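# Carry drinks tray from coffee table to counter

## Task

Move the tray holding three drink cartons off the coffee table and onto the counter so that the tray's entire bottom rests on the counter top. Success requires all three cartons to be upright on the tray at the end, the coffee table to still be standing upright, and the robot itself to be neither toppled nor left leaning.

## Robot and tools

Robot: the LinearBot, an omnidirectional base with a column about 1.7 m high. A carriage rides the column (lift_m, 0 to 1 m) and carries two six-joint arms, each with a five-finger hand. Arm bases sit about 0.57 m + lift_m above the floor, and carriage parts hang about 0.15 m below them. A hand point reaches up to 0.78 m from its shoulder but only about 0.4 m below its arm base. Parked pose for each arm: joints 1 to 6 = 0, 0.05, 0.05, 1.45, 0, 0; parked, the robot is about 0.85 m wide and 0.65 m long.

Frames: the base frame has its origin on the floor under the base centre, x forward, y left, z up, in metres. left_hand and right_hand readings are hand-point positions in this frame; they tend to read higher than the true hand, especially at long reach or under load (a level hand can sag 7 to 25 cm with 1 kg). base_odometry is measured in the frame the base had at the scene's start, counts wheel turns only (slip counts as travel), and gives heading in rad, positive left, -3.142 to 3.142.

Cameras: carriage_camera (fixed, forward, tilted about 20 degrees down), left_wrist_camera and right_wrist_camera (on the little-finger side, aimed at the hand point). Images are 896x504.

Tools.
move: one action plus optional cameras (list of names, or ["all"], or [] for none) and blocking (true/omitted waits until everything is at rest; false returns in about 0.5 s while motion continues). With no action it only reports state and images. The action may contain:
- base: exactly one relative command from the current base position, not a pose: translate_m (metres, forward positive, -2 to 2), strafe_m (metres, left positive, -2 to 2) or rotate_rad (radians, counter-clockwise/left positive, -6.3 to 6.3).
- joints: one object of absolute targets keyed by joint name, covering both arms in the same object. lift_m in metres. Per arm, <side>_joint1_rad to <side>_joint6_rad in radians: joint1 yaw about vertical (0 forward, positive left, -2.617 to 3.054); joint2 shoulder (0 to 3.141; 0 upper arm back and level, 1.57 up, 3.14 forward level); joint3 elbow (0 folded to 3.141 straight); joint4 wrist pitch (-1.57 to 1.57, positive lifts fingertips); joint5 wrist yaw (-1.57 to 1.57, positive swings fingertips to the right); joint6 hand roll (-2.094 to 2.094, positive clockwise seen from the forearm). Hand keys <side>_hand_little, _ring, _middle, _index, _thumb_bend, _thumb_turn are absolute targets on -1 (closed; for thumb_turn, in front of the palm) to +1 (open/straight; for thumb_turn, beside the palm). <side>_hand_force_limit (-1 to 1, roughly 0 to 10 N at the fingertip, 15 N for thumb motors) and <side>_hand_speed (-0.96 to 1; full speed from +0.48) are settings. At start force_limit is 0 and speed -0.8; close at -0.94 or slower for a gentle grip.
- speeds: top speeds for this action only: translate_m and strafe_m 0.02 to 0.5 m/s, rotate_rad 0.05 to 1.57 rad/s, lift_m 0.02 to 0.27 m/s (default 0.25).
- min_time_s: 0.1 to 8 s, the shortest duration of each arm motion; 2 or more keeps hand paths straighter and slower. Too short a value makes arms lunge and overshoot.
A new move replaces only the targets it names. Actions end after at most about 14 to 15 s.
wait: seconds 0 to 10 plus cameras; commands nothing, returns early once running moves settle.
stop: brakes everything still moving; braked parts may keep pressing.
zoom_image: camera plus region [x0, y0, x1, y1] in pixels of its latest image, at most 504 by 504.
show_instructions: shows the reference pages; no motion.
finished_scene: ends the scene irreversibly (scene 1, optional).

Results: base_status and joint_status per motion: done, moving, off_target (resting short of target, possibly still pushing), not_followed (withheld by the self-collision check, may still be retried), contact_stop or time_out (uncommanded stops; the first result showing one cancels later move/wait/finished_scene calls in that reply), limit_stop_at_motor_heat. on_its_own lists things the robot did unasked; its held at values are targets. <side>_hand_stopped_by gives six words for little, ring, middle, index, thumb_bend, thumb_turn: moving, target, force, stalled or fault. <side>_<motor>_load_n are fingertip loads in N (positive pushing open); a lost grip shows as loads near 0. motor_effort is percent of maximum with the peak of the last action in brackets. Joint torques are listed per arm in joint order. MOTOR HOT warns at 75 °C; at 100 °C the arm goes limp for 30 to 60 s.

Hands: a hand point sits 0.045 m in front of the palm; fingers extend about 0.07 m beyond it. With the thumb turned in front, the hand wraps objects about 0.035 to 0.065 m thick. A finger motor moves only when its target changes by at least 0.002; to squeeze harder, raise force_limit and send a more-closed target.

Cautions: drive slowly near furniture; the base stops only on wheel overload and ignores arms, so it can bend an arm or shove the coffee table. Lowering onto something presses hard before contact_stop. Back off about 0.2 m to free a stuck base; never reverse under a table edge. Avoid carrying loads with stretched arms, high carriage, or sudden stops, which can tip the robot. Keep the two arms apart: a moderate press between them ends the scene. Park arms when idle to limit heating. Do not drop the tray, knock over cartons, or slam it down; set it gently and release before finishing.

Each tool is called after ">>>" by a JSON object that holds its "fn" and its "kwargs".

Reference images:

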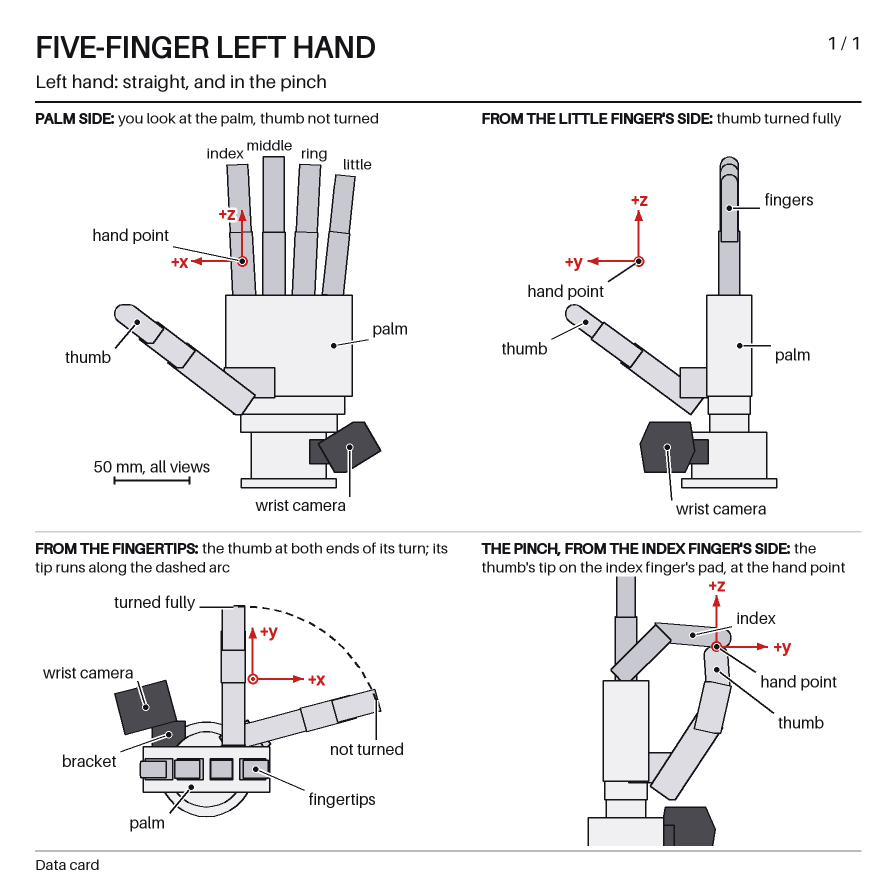

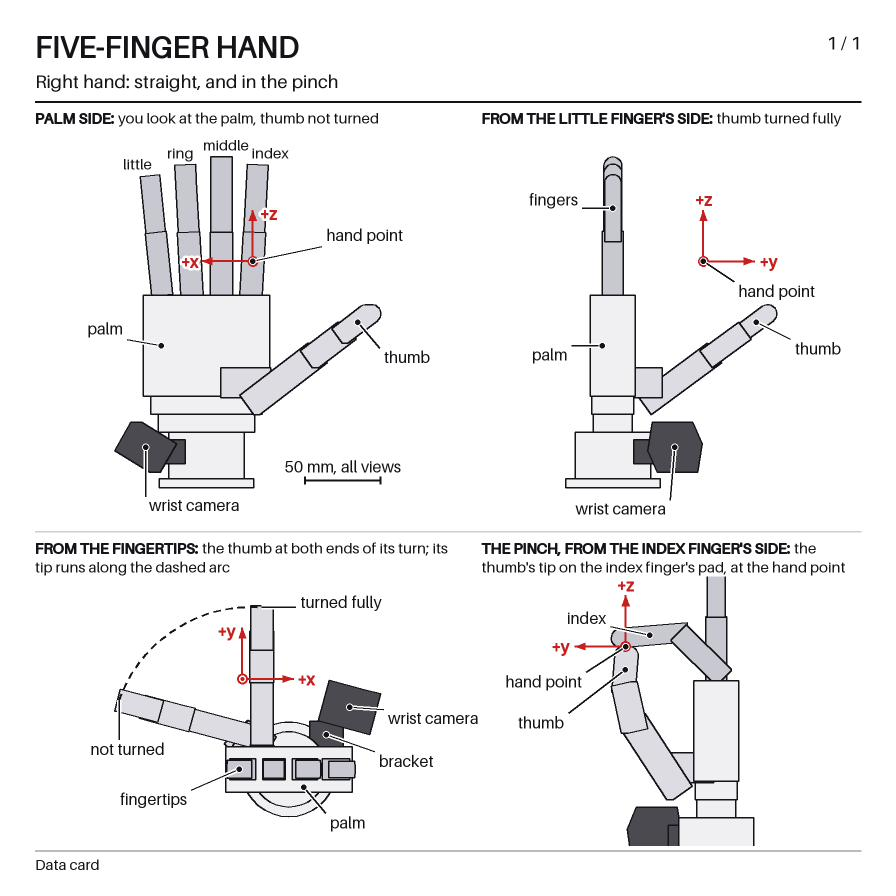

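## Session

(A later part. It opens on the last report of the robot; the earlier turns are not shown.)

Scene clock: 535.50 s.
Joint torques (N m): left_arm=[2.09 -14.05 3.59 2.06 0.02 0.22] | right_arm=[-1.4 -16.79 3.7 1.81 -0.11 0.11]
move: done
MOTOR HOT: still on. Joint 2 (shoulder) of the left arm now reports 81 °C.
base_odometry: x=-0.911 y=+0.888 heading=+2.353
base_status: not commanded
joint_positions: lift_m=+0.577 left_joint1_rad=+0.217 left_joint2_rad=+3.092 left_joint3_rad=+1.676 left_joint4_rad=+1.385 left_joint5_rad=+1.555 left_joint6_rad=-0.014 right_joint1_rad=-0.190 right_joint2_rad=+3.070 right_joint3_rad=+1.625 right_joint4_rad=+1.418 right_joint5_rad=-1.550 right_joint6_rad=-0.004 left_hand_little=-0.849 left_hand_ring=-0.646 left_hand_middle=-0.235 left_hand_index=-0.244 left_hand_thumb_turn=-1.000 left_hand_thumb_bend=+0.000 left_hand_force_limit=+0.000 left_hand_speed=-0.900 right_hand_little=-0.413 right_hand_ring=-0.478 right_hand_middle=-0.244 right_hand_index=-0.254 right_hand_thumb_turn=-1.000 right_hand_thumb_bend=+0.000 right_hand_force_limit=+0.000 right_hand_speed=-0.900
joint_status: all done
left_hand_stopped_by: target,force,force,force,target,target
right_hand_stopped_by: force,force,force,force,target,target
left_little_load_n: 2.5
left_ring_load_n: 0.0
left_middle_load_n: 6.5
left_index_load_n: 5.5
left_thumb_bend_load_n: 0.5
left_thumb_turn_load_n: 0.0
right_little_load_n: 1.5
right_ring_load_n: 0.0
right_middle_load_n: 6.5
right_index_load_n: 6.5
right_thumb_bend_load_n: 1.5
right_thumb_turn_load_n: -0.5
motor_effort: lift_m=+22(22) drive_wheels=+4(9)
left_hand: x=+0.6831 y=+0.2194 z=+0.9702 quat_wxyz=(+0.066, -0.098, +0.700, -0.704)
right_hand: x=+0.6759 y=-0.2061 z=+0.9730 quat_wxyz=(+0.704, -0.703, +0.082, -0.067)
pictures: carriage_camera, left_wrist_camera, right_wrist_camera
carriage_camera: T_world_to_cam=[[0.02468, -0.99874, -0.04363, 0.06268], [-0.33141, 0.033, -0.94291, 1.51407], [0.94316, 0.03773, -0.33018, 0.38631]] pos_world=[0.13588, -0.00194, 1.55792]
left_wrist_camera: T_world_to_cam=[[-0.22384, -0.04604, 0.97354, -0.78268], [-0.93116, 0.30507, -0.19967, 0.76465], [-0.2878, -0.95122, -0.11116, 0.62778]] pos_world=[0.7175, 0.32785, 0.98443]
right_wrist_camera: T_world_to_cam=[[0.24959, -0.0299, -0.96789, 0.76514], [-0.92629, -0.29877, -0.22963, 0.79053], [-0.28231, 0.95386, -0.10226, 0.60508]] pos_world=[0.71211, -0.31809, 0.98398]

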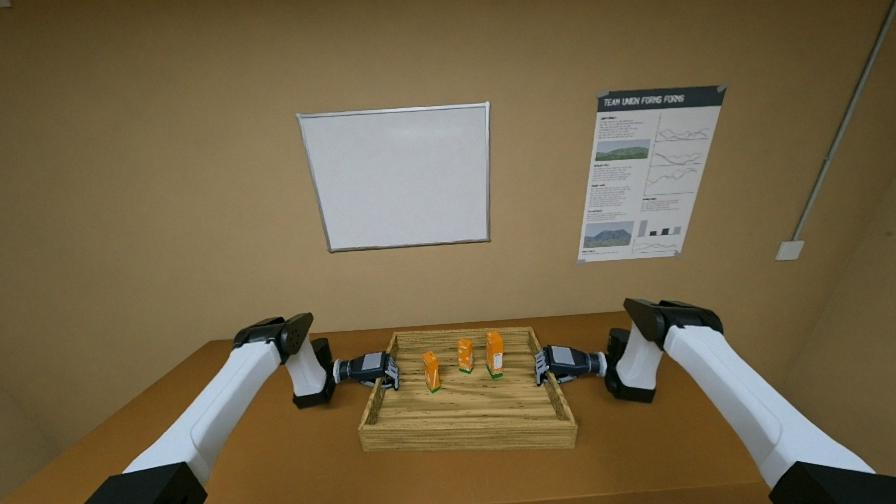

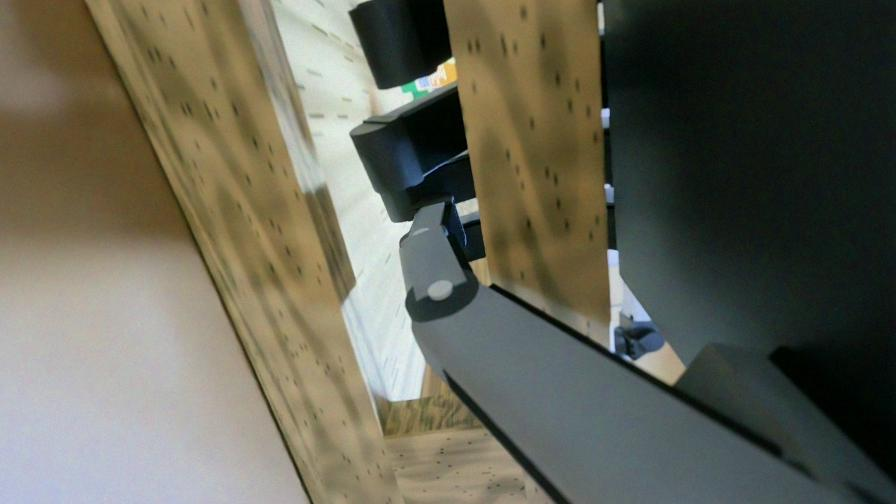

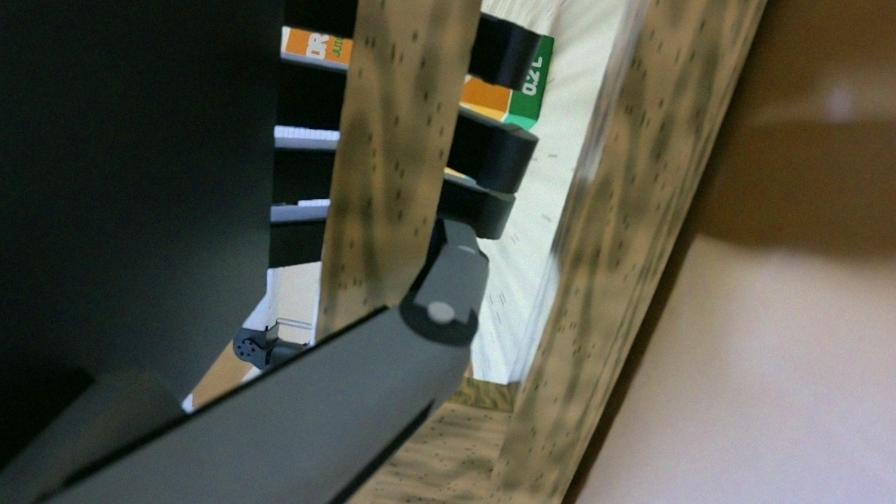

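>>> {"fn": "move", "kwargs": {"joints": {"lift_m": 0.570}, "speeds": {"lift_m": 0.03}, "cameras": ["all"]}}

>>> {"fn": "zoom_image", "kwargs": {"camera": "carriage_camera", "region": [300, 300, 640, 504]}}

Scene clock: 541.23 s.
Joint torques (N m): left_arm=[1.57 -14.13 3.78 1.79 -0.03 0.22] | right_arm=[-1.33 -16.87 3.7 1.65 -0.08 0.11]
move: done
MOTOR HOT: still on. Joint 2 (shoulder) of the left arm now reports 81 °C.
base_odometry: x=-0.911 y=+0.888 heading=+2.353
base_status: not commanded
joint_positions: lift_m=+0.570 left_joint1_rad=+0.223 left_joint2_rad=+3.092 left_joint3_rad=+1.676 left_joint4_rad=+1.408 left_joint5_rad=+1.555 left_joint6_rad=-0.014 right_joint1_rad=-0.190 right_joint2_rad=+3.070 right_joint3_rad=+1.625 right_joint4_rad=+1.436 right_joint5_rad=-1.549 right_joint6_rad=-0.005 left_hand_little=-0.849 left_hand_ring=-0.646 left_hand_middle=-0.235 left_hand_index=-0.244 left_hand_thumb_turn=-1.000 left_hand_thumb_bend=+0.000 left_hand_force_limit=+0.000 left_hand_speed=-0.900 right_hand_little=-0.413 right_hand_ring=-0.478 right_hand_middle=-0.244 right_hand_index=-0.254 right_hand_thumb_turn=-1.000 right_hand_thumb_bend=+0.000 right_hand_force_limit=+0.000 right_hand_speed=-0.900
joint_status: all done
left_hand_stopped_by: target,force,force,force,target,target
right_hand_stopped_by: force,force,force,force,target,target
left_little_load_n: 1.0
left_ring_load_n: 0.0
left_middle_load_n: 6.0
left_index_load_n: 5.5
left_thumb_bend_load_n: 0.5
left_thumb_turn_load_n: 0.0
right_little_load_n: 1.5
right_ring_load_n: 0.0
right_middle_load_n: 6.0
right_index_load_n: 6.5
right_thumb_bend_load_n: 1.0
right_thumb_turn_load_n: 0.0
motor_effort: lift_m=+20(21) drive_wheels=+6(7)
left_hand: x=+0.6850 y=+0.2221 z=+0.9644 quat_wxyz=(+0.076, -0.092, +0.701, -0.703)
right_hand: x=+0.6770 y=-0.2063 z=+0.9670 quat_wxyz=(+0.703, -0.703, +0.076, -0.073)
pictures: carriage_camera, left_wrist_camera, right_wrist_camera
carriage_camera: T_world_to_cam=[[0.02468, -0.99874, -0.04363, 0.06238], [-0.33141, 0.033, -0.94291, 1.50766], [0.94316, 0.03773, -0.33018, 0.38406]] pos_world=[0.13588, -0.00194, 1.55112]
left_wrist_camera: T_world_to_cam=[[-0.24527, -0.0522, 0.96805, -0.75512], [-0.92822, 0.30076, -0.21897, 0.78208], [-0.27972, -0.95227, -0.12222, 0.63562]] pos_world=[0.71853, 0.33065, 0.97992]
right_wrist_camera: T_world_to_cam=[[0.26693, -0.0334, -0.96314, 0.74195], [-0.92211, -0.29933, -0.24518, 0.80225], [-0.2801, 0.95357, -0.1107, 0.61161]] pos_world=[0.71303, -0.3183, 0.97899]

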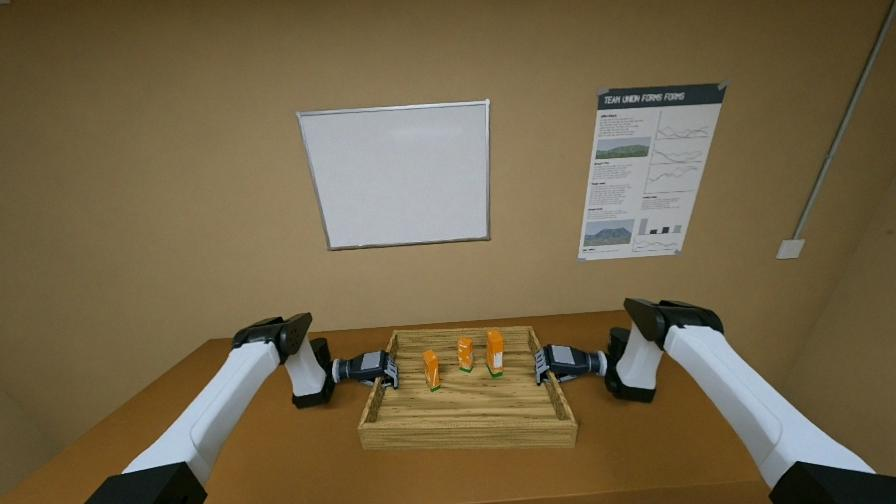

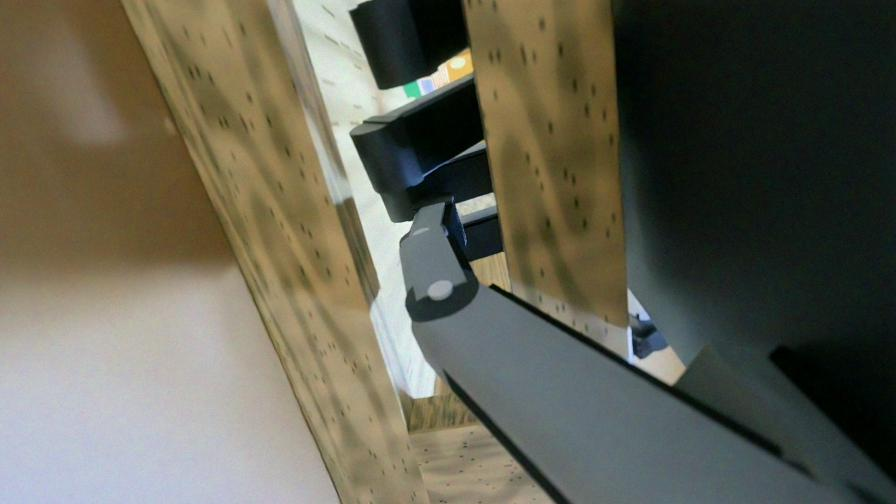

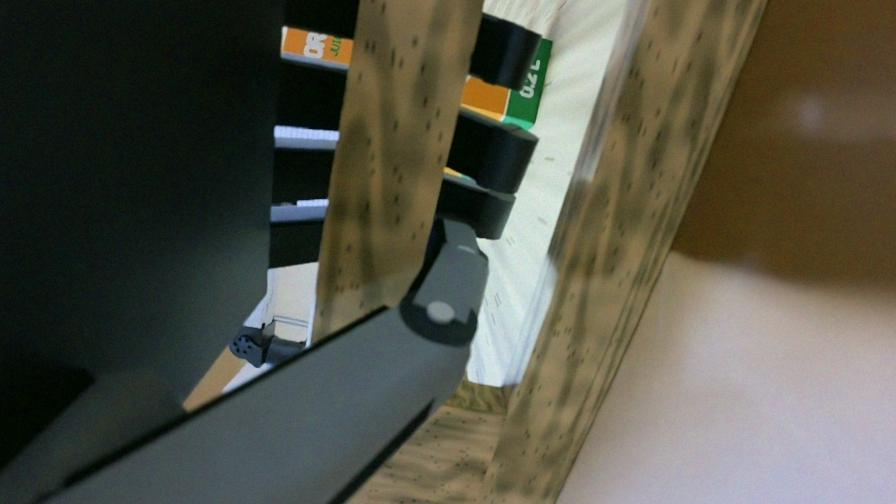

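Scaled by 1.482 from the camera's image (finer frame: 1280x720).

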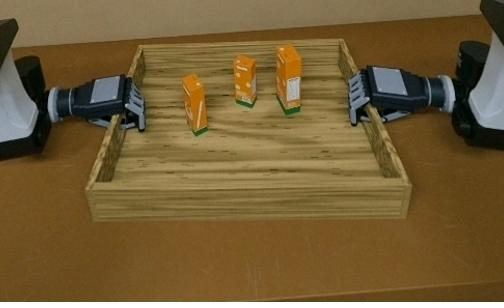

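>>> {"fn": "move", "kwargs": {"joints": {"lift_m": 0.565}, "speeds": {"lift_m": 0.03}, "cameras": ["all"]}}

>>> {"fn": "zoom_image", "kwargs": {"camera": "carriage_camera", "region": [300, 300, 640, 504]}}

Scene clock: 544.30 s.
Joint torques (N m): left_arm=[1.26 -14.15 3.63 1.53 -0.05 0.18] | right_arm=[-1.14 -16.92 3.82 1.52 -0.04 0.11]
move: done
MOTOR HOT: still on. Joint 2 (shoulder) of the left arm now reports 80 °C.
base_odometry: x=-0.911 y=+0.888 heading=+2.353
base_status: not commanded
joint_positions: lift_m=+0.565 left_joint1_rad=+0.224 left_joint2_rad=+3.092 left_joint3_rad=+1.676 left_joint4_rad=+1.431 left_joint5_rad=+1.555 left_joint6_rad=-0.010 right_joint1_rad=-0.192 right_joint2_rad=+3.070 right_joint3_rad=+1.625 right_joint4_rad=+1.447 right_joint5_rad=-1.549 right_joint6_rad=-0.005 left_hand_little=-0.849 left_hand_ring=-0.646 left_hand_middle=-0.235 left_hand_index=-0.244 left_hand_thumb_turn=-1.000 left_hand_thumb_bend=+0.000 left_hand_force_limit=+0.000 left_hand_speed=-0.900 right_hand_little=-0.413 right_hand_ring=-0.478 right_hand_middle=-0.244 right_hand_index=-0.254 right_hand_thumb_turn=-1.000 right_hand_thumb_bend=+0.000 right_hand_force_limit=+0.000 right_hand_speed=-0.900
joint_status: all done
left_hand_stopped_by: target,force,force,force,target,target
right_hand_stopped_by: force,force,force,force,target,target
left_little_load_n: 0.5
left_ring_load_n: 0.0
left_middle_load_n: 6.0
left_index_load_n: 5.5
left_thumb_bend_load_n: 0.5
left_thumb_turn_load_n: 0.0
right_little_load_n: 0.5
right_ring_load_n: 0.0
right_middle_load_n: 6.0
right_index_load_n: 6.5
right_thumb_bend_load_n: 1.0
right_thumb_turn_load_n: 0.0
motor_effort: lift_m=+20(21) drive_wheels=+6(8)
left_hand: x=+0.6867 y=+0.2233 z=+0.9603 quat_wxyz=(+0.086, -0.083, +0.702, -0.702)
right_hand: x=+0.6779 y=-0.2071 z=+0.9625 quat_wxyz=(+0.703, -0.703, +0.073, -0.078)
pictures: carriage_camera, left_wrist_camera, right_wrist_camera
carriage_camera: T_world_to_cam=[[0.02468, -0.99874, -0.04363, 0.06216], [-0.33141, 0.033, -0.94291, 1.50294], [0.94316, 0.03773, -0.33018, 0.38241]] pos_world=[0.13588, -0.00194, 1.54612]
left_wrist_camera: T_world_to_cam=[[-0.26993, -0.0584, 0.96111, -0.72569], [-0.92289, 0.30036, -0.24095, 0.79988], [-0.27461, -0.95204, -0.13497, 0.64545]] pos_world=[0.71956, 0.33186, 0.97731]
right_wrist_camera: T_world_to_cam=[[0.27731, -0.0358, -0.96011, 0.72701], [-0.91988, -0.29837, -0.25456, 0.80938], [-0.27736, 0.95378, -0.11568, 0.61516]] pos_world=[0.71354, -0.3192, 0.9752]

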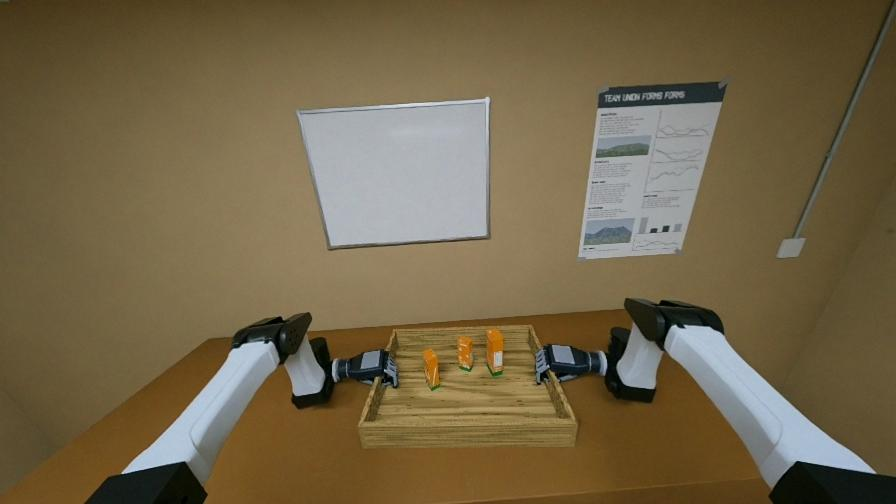

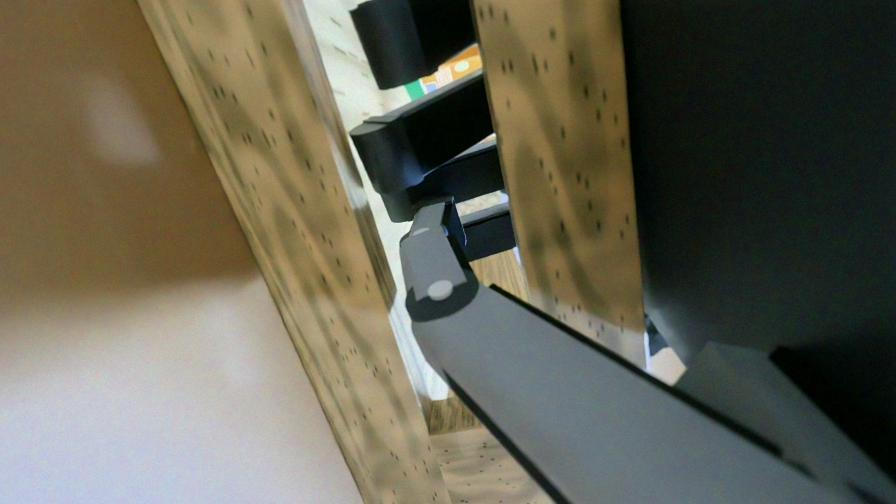

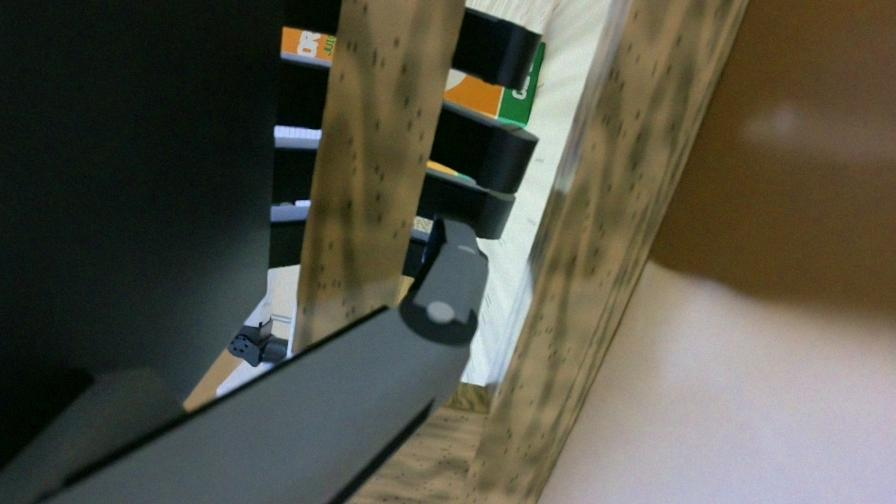

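Scaled by 1.482 from the camera's image (finer frame: 1280x720).

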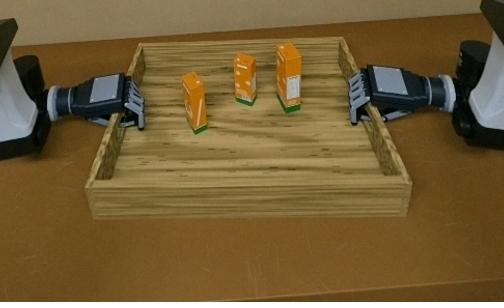

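>>> {"fn": "move", "kwargs": {"joints": {"left_joint1_rad": 0.222, "right_joint1_rad": -0.19, "left_hand_speed": -0.8, "right_hand_speed": -0.8, "left_hand_little": 1, "left_hand_ring": 1, "left_hand_middle": 1, "left_hand_index": 1, "right_hand_little": 1, "right_hand_ring": 1, "right_hand_middle": 1, "right_hand_index": 1}, "min_time_s": 1, "cameras": ["all"]}}

Scene clock: 552.43 s.
Joint torques (N m): left_arm=[-0.09 -14.19 3.62 1.53 -0.04 0.18] | right_arm=[0.5 -16.92 3.66 1.49 -0.04 0.11]
move: done
MOTOR HOT: still on. Joint 2 (shoulder) of the left arm now reports 81 °C.
base_odometry: x=-0.911 y=+0.888 heading=+2.353
base_status: not commanded
joint_positions: lift_m=+0.565 left_joint1_rad=+0.226 left_joint2_rad=+3.092 left_joint3_rad=+1.676 left_joint4_rad=+1.431 left_joint5_rad=+1.553 left_joint6_rad=-0.010 right_joint1_rad=-0.194 right_joint2_rad=+3.070 right_joint3_rad=+1.625 right_joint4_rad=+1.451 right_joint5_rad=-1.549 right_joint6_rad=-0.005 left_hand_little=+1.000 left_hand_ring=+1.000 left_hand_middle=+1.000 left_hand_index=+1.000 left_hand_thumb_turn=-1.000 left_hand_thumb_bend=+0.000 left_hand_force_limit=+0.000 left_hand_speed=-0.800 right_hand_little=+1.000 right_hand_ring=+1.000 right_hand_middle=+1.000 right_hand_index=+1.000 right_hand_thumb_turn=-1.000 right_hand_thumb_bend=+0.000 right_hand_force_limit=+0.000 right_hand_speed=-0.800
joint_status: all done
left_hand_stopped_by: target,target,target,target,target,target
right_hand_stopped_by: target,target,target,target,target,target
left_little_load_n: 0.0
left_ring_load_n: 0.0
left_middle_load_n: 0.0
left_index_load_n: 0.0
left_thumb_bend_load_n: 0.0
left_thumb_turn_load_n: 0.5
right_little_load_n: 0.0
right_ring_load_n: 0.0
right_middle_load_n: 0.0
right_index_load_n: 0.0
right_thumb_bend_load_n: 0.0
right_thumb_turn_load_n: 0.0
motor_effort: lift_m=+20(20) drive_wheels=+7(9)
left_hand: x=+0.6873 y=+0.2243 z=+0.9604 quat_wxyz=(+0.088, -0.084, +0.702, -0.702)
right_hand: x=+0.6784 y=-0.2084 z=+0.9628 quat_wxyz=(+0.703, -0.703, +0.072, -0.080)
pictures: carriage_camera, left_wrist_camera, right_wrist_camera
carriage_camera: T_world_to_cam=[[0.02468, -0.99874, -0.04363, 0.06216], [-0.33141, 0.033, -0.94291, 1.50294], [0.94316, 0.03773, -0.33018, 0.38241]] pos_world=[0.13588, -0.00194, 1.54612]
left_wrist_camera: T_world_to_cam=[[-0.27004, -0.05945, 0.96101, -0.72515], [-0.92395, 0.29683, -0.24126, 0.80201], [-0.27092, -0.95308, -0.13508, 0.64436]] pos_world=[0.71977, 0.33296, 0.97741]
right_wrist_camera: T_world_to_cam=[[0.2812, -0.03732, -0.95892, 0.72287], [-0.91958, -0.29618, -0.25814, 0.81325], [-0.27438, 0.9544, -0.11761, 0.61646]] pos_world=[0.71373, -0.3205, 0.97561]

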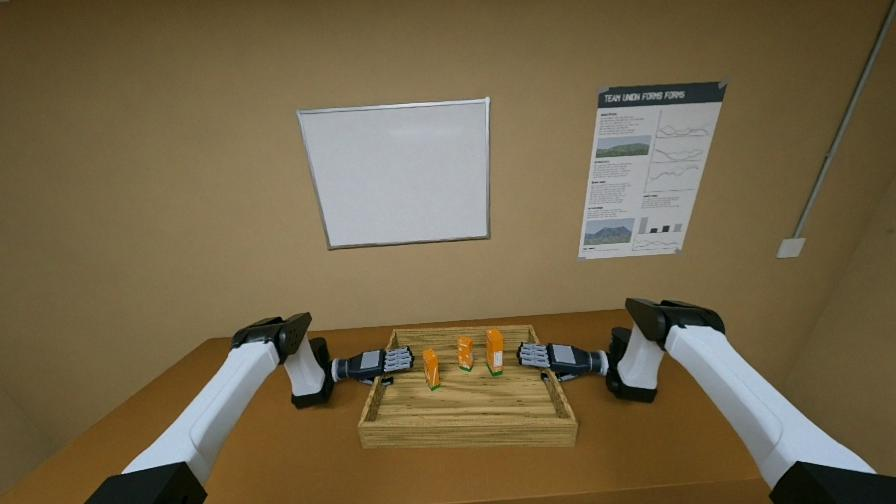

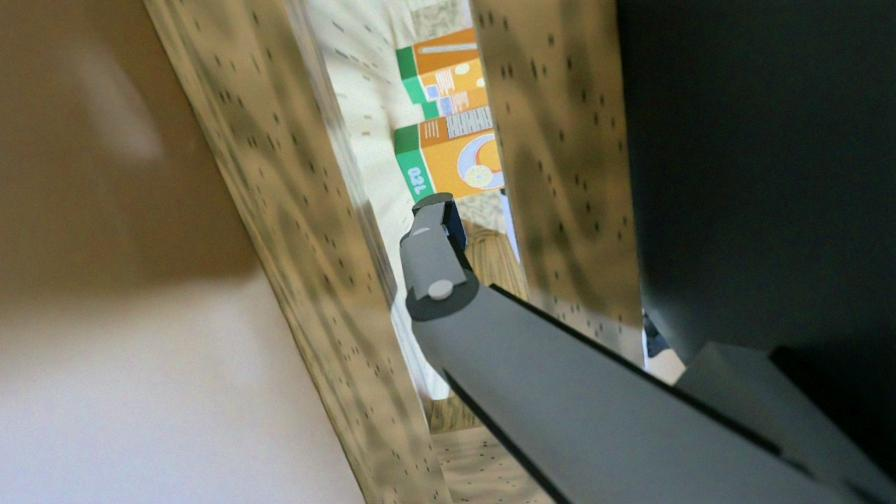

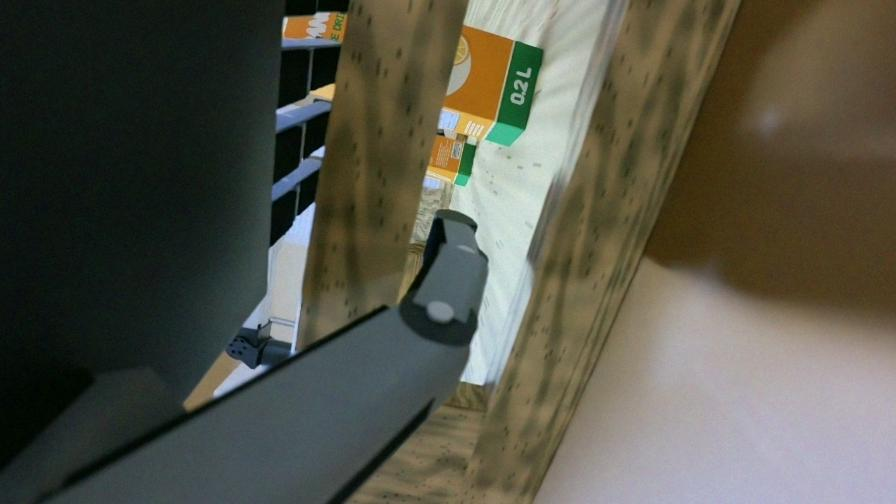

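>>> {"fn": "move", "kwargs": {"joints": {"left_joint1_rad": 0.29, "right_joint1_rad": -0.26}, "min_time_s": 2.5, "cameras": ["left_wrist_camera", "right_wrist_camera"]}}

>>> {"fn": "move", "kwargs": {"joints": {"left_joint1_rad": 0.40, "right_joint1_rad": -0.38}, "min_time_s": 2, "cameras": ["all"]}}

Scene clock: 561.67 s.
Joint torques (N m): left_arm=[0.79 -14.19 3.64 1.54 -0.02 0.18] | right_arm=[-0.7 -16.91 3.69 1.49 -0.04 0.11]
move: done
MOTOR HOT: still on. Joint 2 (shoulder) of the left arm now reports 81 °C.
base_odometry: x=-0.911 y=+0.888 heading=+2.353
base_status: not commanded
joint_positions: lift_m=+0.565 left_joint1_rad=+0.285 left_joint2_rad=+3.092 left_joint3_rad=+1.676 left_joint4_rad=+1.431 left_joint5_rad=+1.552 left_joint6_rad=-0.010 right_joint1_rad=-0.251 right_joint2_rad=+3.070 right_joint3_rad=+1.625 right_joint4_rad=+1.451 right_joint5_rad=-1.549 right_joint6_rad=-0.005 left_hand_little=+1.000 left_hand_ring=+1.000 left_hand_middle=+1.000 left_hand_index=+1.000 left_hand_thumb_turn=-1.000 left_hand_thumb_bend=+0.000 left_hand_force_limit=+0.000 left_hand_speed=-0.800 right_hand_little=+1.000 right_hand_ring=+1.000 right_hand_middle=+1.000 right_hand_index=+1.000 right_hand_thumb_turn=-1.000 right_hand_thumb_bend=+0.000 right_hand_force_limit=+0.000 right_hand_speed=-0.800
joint_status: all done
left_hand_stopped_by: target,target,target,target,target,target
right_hand_stopped_by: target,target,target,target,target,target
left_little_load_n: -0.5
left_ring_load_n: 0.0
left_middle_load_n: 0.0
left_index_load_n: 0.0
left_thumb_bend_load_n: 0.0
left_thumb_turn_load_n: 0.0
right_little_load_n: 0.0
right_ring_load_n: 0.0
right_middle_load_n: 0.0
right_index_load_n: -0.5
right_thumb_bend_load_n: 0.5
right_thumb_turn_load_n: 0.0
motor_effort: lift_m=+20(21) drive_wheels=+8(8)
left_hand: x=+0.6922 y=+0.2515 z=+0.9604 quat_wxyz=(+0.109, -0.105, +0.699, -0.699)
right_hand: x=+0.6839 y=-0.2342 z=+0.9628 quat_wxyz=(+0.700, -0.701, +0.092, -0.100)
left_wrist_camera: T_world_to_cam=[[-0.266, -0.07549, 0.96101, -0.72096], [-0.94005, 0.24102, -0.24126, 0.8237], [-0.21341, -0.96758, -0.13508, 0.63544]] pos_world=[0.71816, 0.36188, 0.97741]
right_wrist_camera: T_world_to_cam=[[0.27864, -0.05325, -0.95892, 0.71837], [-0.93494, -0.24341, -0.25815, 0.83355], [-0.21966, 0.96846, -0.11761, 0.60853]] pos_world=[0.71282, -0.34819, 0.97561]

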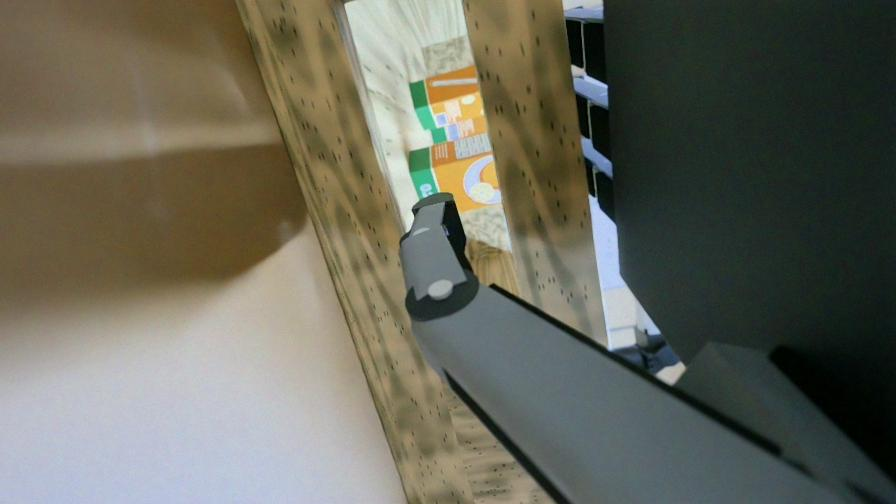

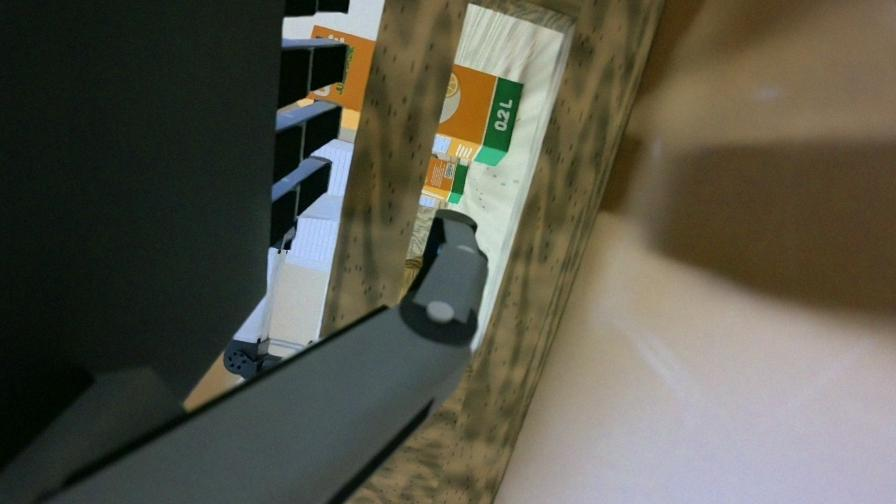

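Scene clock: 563.97 s.
Joint torques (N m): left_arm=[0.76 -14.19 3.64 1.54 -0.02 0.18] | right_arm=[-0.66 -16.9 3.67 1.49 -0.04 0.11]
move: done
MOTOR HOT: still on. Joint 2 (shoulder) of the left arm now reports 81 °C.
base_odometry: x=-0.911 y=+0.888 heading=+2.353
base_status: not commanded
joint_positions: lift_m=+0.565 left_joint1_rad=+0.396 left_joint2_rad=+3.092 left_joint3_rad=+1.676 left_joint4_rad=+1.431 left_joint5_rad=+1.552 left_joint6_rad=-0.010 right_joint1_rad=-0.372 right_joint2_rad=+3.070 right_joint3_rad=+1.625 right_joint4_rad=+1.451 right_joint5_rad=-1.549 right_joint6_rad=-0.005 left_hand_little=+1.000 left_hand_ring=+1.000 left_hand_middle=+1.000 left_hand_index=+1.000 left_hand_thumb_turn=-1.000 left_hand_thumb_bend=+0.000 left_hand_force_limit=+0.000 left_hand_speed=-0.800 right_hand_little=+1.000 right_hand_ring=+1.000 right_hand_middle=+1.000 right_hand_index=+1.000 right_hand_thumb_turn=-1.000 right_hand_thumb_bend=+0.000 right_hand_force_limit=+0.000 right_hand_speed=-0.800
joint_status: all done
left_hand_stopped_by: target,target,target,target,target,target
right_hand_stopped_by: target,target,target,target,target,target
left_little_load_n: 0.0
left_ring_load_n: 0.0
left_middle_load_n: 0.0
left_index_load_n: 0.0
left_thumb_bend_load_n: 0.0
left_thumb_turn_load_n: 0.0
right_little_load_n: 0.0
right_ring_load_n: 0.0
right_middle_load_n: 0.0
right_index_load_n: 0.0
right_thumb_bend_load_n: 0.0
right_thumb_turn_load_n: 0.0
motor_effort: lift_m=+20(20) drive_wheels=+7(8)
left_hand: x=+0.6968 y=+0.3033 z=+0.9604 quat_wxyz=(+0.147, -0.144, +0.692, -0.692)
right_hand: x=+0.6907 y=-0.2898 z=+0.9628 quat_wxyz=(+0.693, -0.694, +0.134, -0.142)
pictures: carriage_camera, left_wrist_camera, right_wrist_camera
carriage_camera: T_world_to_cam=[[0.02468, -0.99874, -0.04363, 0.06216], [-0.33141, 0.033, -0.94291, 1.50294], [0.94316, 0.03773, -0.33018, 0.38241]] pos_world=[0.13588, -0.00194, 1.54612]
left_wrist_camera: T_world_to_cam=[[-0.256, -0.10449, 0.96101, -0.71401], [-0.96097, 0.13538, -0.24126, 0.86211], [-0.10489, -0.98527, -0.13507, 0.61625]] pos_world=[0.71032, 0.41585, 0.97741]
right_wrist_camera: T_world_to_cam=[[0.27022, -0.08636, -0.95892, 0.70975], [-0.95742, -0.12925, -0.25815, 0.87496], [-0.10164, 0.98784, -0.11761, 0.58793]] pos_world=[0.70568, -0.40641, 0.97561]

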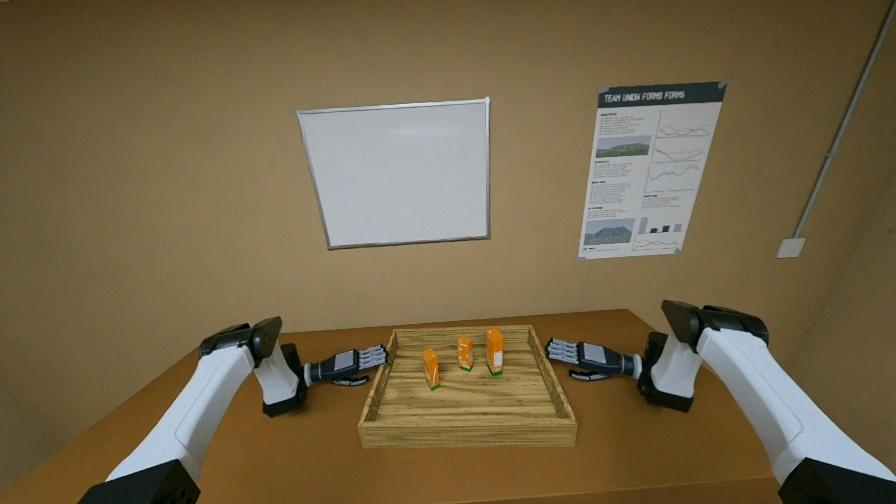

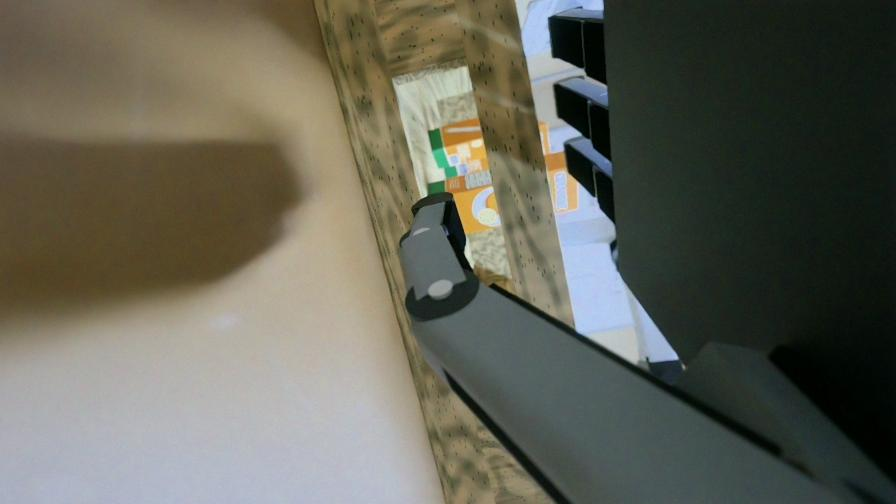

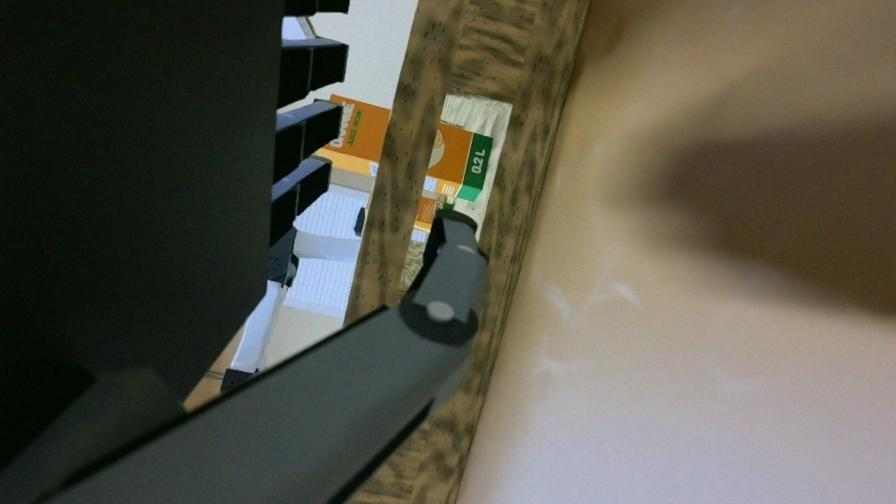

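>>> {"fn": "move", "kwargs": {"joints": {"left_joint1_rad": 0.5, "right_joint1_rad": -0.5}, "min_time_s": 1.5, "cameras": []}}

>>> {"fn": "move", "kwargs": {"joints": {"lift_m": 0.7}, "speeds": {"lift_m": 0.15}, "cameras": []}}

>>> {"fn": "move", "kwargs": {"base": {"translate_m": -0.45}, "speeds": {"translate_m": 0.2}, "cameras": ["carriage_camera"]}}

>>> {"fn": "zoom_image", "kwargs": {"camera": "carriage_camera", "region": [250, 220, 650, 460]}}

Scene clock: 569.80 s.
Joint torques (N m): left_arm=[0.7 -14.19 3.67 1.54 -0.02 0.18] | right_arm=[-0.51 -16.9 3.67 1.49 -0.04 0.11]
move: done
MOTOR HOT: still on. Joint 2 (shoulder) of the left arm now reports 81 °C.
base_odometry: x=-0.911 y=+0.888 heading=+2.353
base_status: not commanded
joint_positions: lift_m=+0.565 left_joint1_rad=+0.496 left_joint2_rad=+3.092 left_joint3_rad=+1.676 left_joint4_rad=+1.431 left_joint5_rad=+1.552 left_joint6_rad=-0.010 right_joint1_rad=-0.492 right_joint2_rad=+3.070 right_joint3_rad=+1.625 right_joint4_rad=+1.451 right_joint5_rad=-1.549 right_joint6_rad=-0.005 left_hand_little=+1.000 left_hand_ring=+1.000 left_hand_middle=+1.000 left_hand_index=+1.000 left_hand_thumb_turn=-1.000 left_hand_thumb_bend=+0.000 left_hand_force_limit=+0.000 left_hand_speed=-0.800 right_hand_little=+1.000 right_hand_ring=+1.000 right_hand_middle=+1.000 right_hand_index=+1.000 right_hand_thumb_turn=-1.000 right_hand_thumb_bend=+0.000 right_hand_force_limit=+0.000 right_hand_speed=-0.800
joint_status: all done
left_hand_stopped_by: target,target,target,target,target,target
right_hand_stopped_by: target,target,target,target,target,target
left_little_load_n: 0.0
left_ring_load_n: 0.0
left_middle_load_n: 0.0
left_index_load_n: 0.0
left_thumb_bend_load_n: 0.0
left_thumb_turn_load_n: 0.0
right_little_load_n: 0.0
right_ring_load_n: 0.0
right_middle_load_n: 0.0
right_index_load_n: 0.0
right_thumb_bend_load_n: 0.0
right_thumb_turn_load_n: 0.0
motor_effort: lift_m=+20(20) drive_wheels=+5(8)
left_hand: x=+0.6960 y=+0.3504 z=+0.9604 quat_wxyz=(+0.182, -0.178, +0.684, -0.683)
right_hand: x=+0.6907 y=-0.3456 z=+0.9628 quat_wxyz=(+0.683, -0.685, +0.175, -0.183)

Scene clock: 571.13 s.
Joint torques (N m): left_arm=[0.44 -13.68 3.71 1.45 0.01 0.18] | right_arm=[-0.46 -16.77 3.54 1.4 -0.04 0.11]
move: done
MOTOR HOT: still on. Joint 2 (shoulder) of the left arm now reports 82 °C.
base_odometry: x=-0.911 y=+0.888 heading=+2.353
base_status: not commanded
joint_positions: lift_m=+0.700 left_joint1_rad=+0.496 left_joint2_rad=+3.084 left_joint3_rad=+1.676 left_joint4_rad=+1.437 left_joint5_rad=+1.549 left_joint6_rad=-0.010 right_joint1_rad=-0.492 right_joint2_rad=+3.070 right_joint3_rad=+1.628 right_joint4_rad=+1.460 right_joint5_rad=-1.548 right_joint6_rad=-0.005 left_hand_little=+1.000 left_hand_ring=+1.000 left_hand_middle=+1.000 left_hand_index=+1.000 left_hand_thumb_turn=-1.000 left_hand_thumb_bend=+0.000 left_hand_force_limit=+0.000 left_hand_speed=-0.800 right_hand_little=+1.000 right_hand_ring=+1.000 right_hand_middle=+1.000 right_hand_index=+1.000 right_hand_thumb_turn=-1.000 right_hand_thumb_bend=+0.000 right_hand_force_limit=+0.000 right_hand_speed=-0.800
joint_status: all done
left_hand_stopped_by: target,target,target,target,target,target
right_hand_stopped_by: target,target,target,target,target,target
left_little_load_n: 0.0
left_ring_load_n: 0.0
left_middle_load_n: 0.0
left_index_load_n: 0.0
left_thumb_bend_load_n: 0.0
left_thumb_turn_load_n: 0.0
right_little_load_n: 0.0
right_ring_load_n: 0.0
right_middle_load_n: 0.0
right_index_load_n: 0.0
right_thumb_bend_load_n: 0.0
right_thumb_turn_load_n: 0.0
motor_effort: lift_m=+25(30) drive_wheels=+3(8)
left_hand: x=+0.6989 y=+0.3519 z=+1.0986 quat_wxyz=(+0.188, -0.175, +0.685, -0.682)
right_hand: x=+0.6921 y=-0.3463 z=+1.0980 quat_wxyz=(+0.682, -0.686, +0.172, -0.188)

Scene clock: 574.57 s.
Joint torques (N m): left_arm=[0.54 -13.53 3.74 1.44 0.05 0.18] | right_arm=[-0.4 -16.98 3.45 1.37 -0.06 0.11]
move: done
MOTOR HOT: still on. Joint 2 (shoulder) of the left arm now reports 81 °C.
base_odometry: x=-0.593 y=+0.569 heading=+2.353
base_status: done
joint_positions: lift_m=+0.700 left_joint1_rad=+0.497 left_joint2_rad=+3.084 left_joint3_rad=+1.676 left_joint4_rad=+1.437 left_joint5_rad=+1.544 left_joint6_rad=-0.010 right_joint1_rad=-0.495 right_joint2_rad=+3.070 right_joint3_rad=+1.628 right_joint4_rad=+1.460 right_joint5_rad=-1.547 right_joint6_rad=-0.005 left_hand_little=+1.000 left_hand_ring=+1.000 left_hand_middle=+1.000 left_hand_index=+1.000 left_hand_thumb_turn=-1.000 left_hand_thumb_bend=+0.000 left_hand_force_limit=+0.000 left_hand_speed=-0.800 right_hand_little=+1.000 right_hand_ring=+1.000 right_hand_middle=+1.000 right_hand_index=+1.000 right_hand_thumb_turn=-1.000 right_hand_thumb_bend=+0.000 right_hand_force_limit=+0.000 right_hand_speed=-0.800
joint_status: not commanded
left_hand_stopped_by: target,target,target,target,target,target
right_hand_stopped_by: target,target,target,target,target,target
left_little_load_n: 0.0
left_ring_load_n: 0.0
left_middle_load_n: 0.0
left_index_load_n: 0.0
left_thumb_bend_load_n: 0.0
left_thumb_turn_load_n: 0.0
right_little_load_n: 0.0
right_ring_load_n: 0.0
right_middle_load_n: 0.0
right_index_load_n: 0.0
right_thumb_bend_load_n: 0.0
right_thumb_turn_load_n: 0.0
motor_effort: lift_m=+25(25) drive_wheels=+2(12)
left_hand: x=+0.6996 y=+0.3527 z=+1.0986 quat_wxyz=(+0.190, -0.176, +0.685, -0.681)
right_hand: x=+0.6922 y=-0.3478 z=+1.0980 quat_wxyz=(+0.682, -0.685, +0.174, -0.189)
carriage_camera: T_world_to_cam=[[0.02468, -0.99874, -0.04363, 0.06803], [-0.33141, 0.033, -0.94291, 1.62977], [0.94316, 0.03773, -0.33018, 0.42682]] pos_world=[0.13588, -0.00194, 1.68062]

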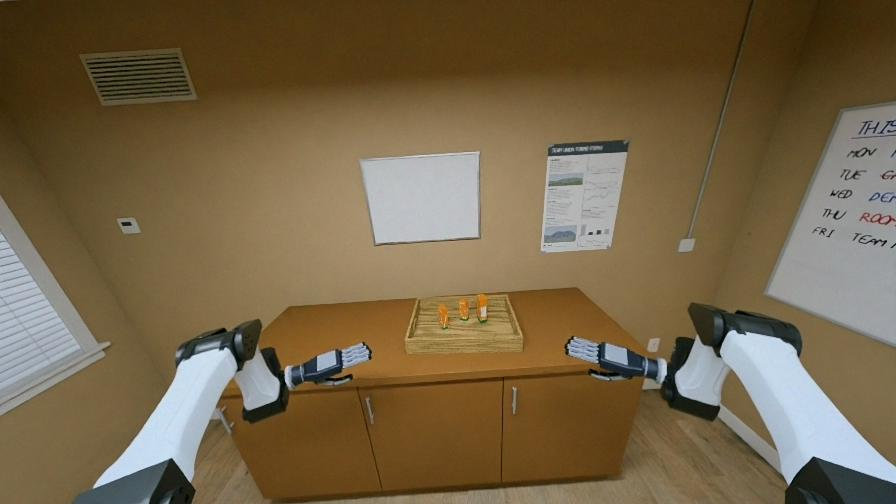

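Scaled by 1.260 from the camera's image (finer frame: 1280x720).

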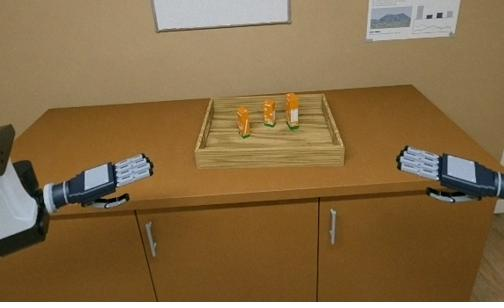

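>>> {"fn": "finished_scene", "kwargs": {}}

The scene is finished: the task was done.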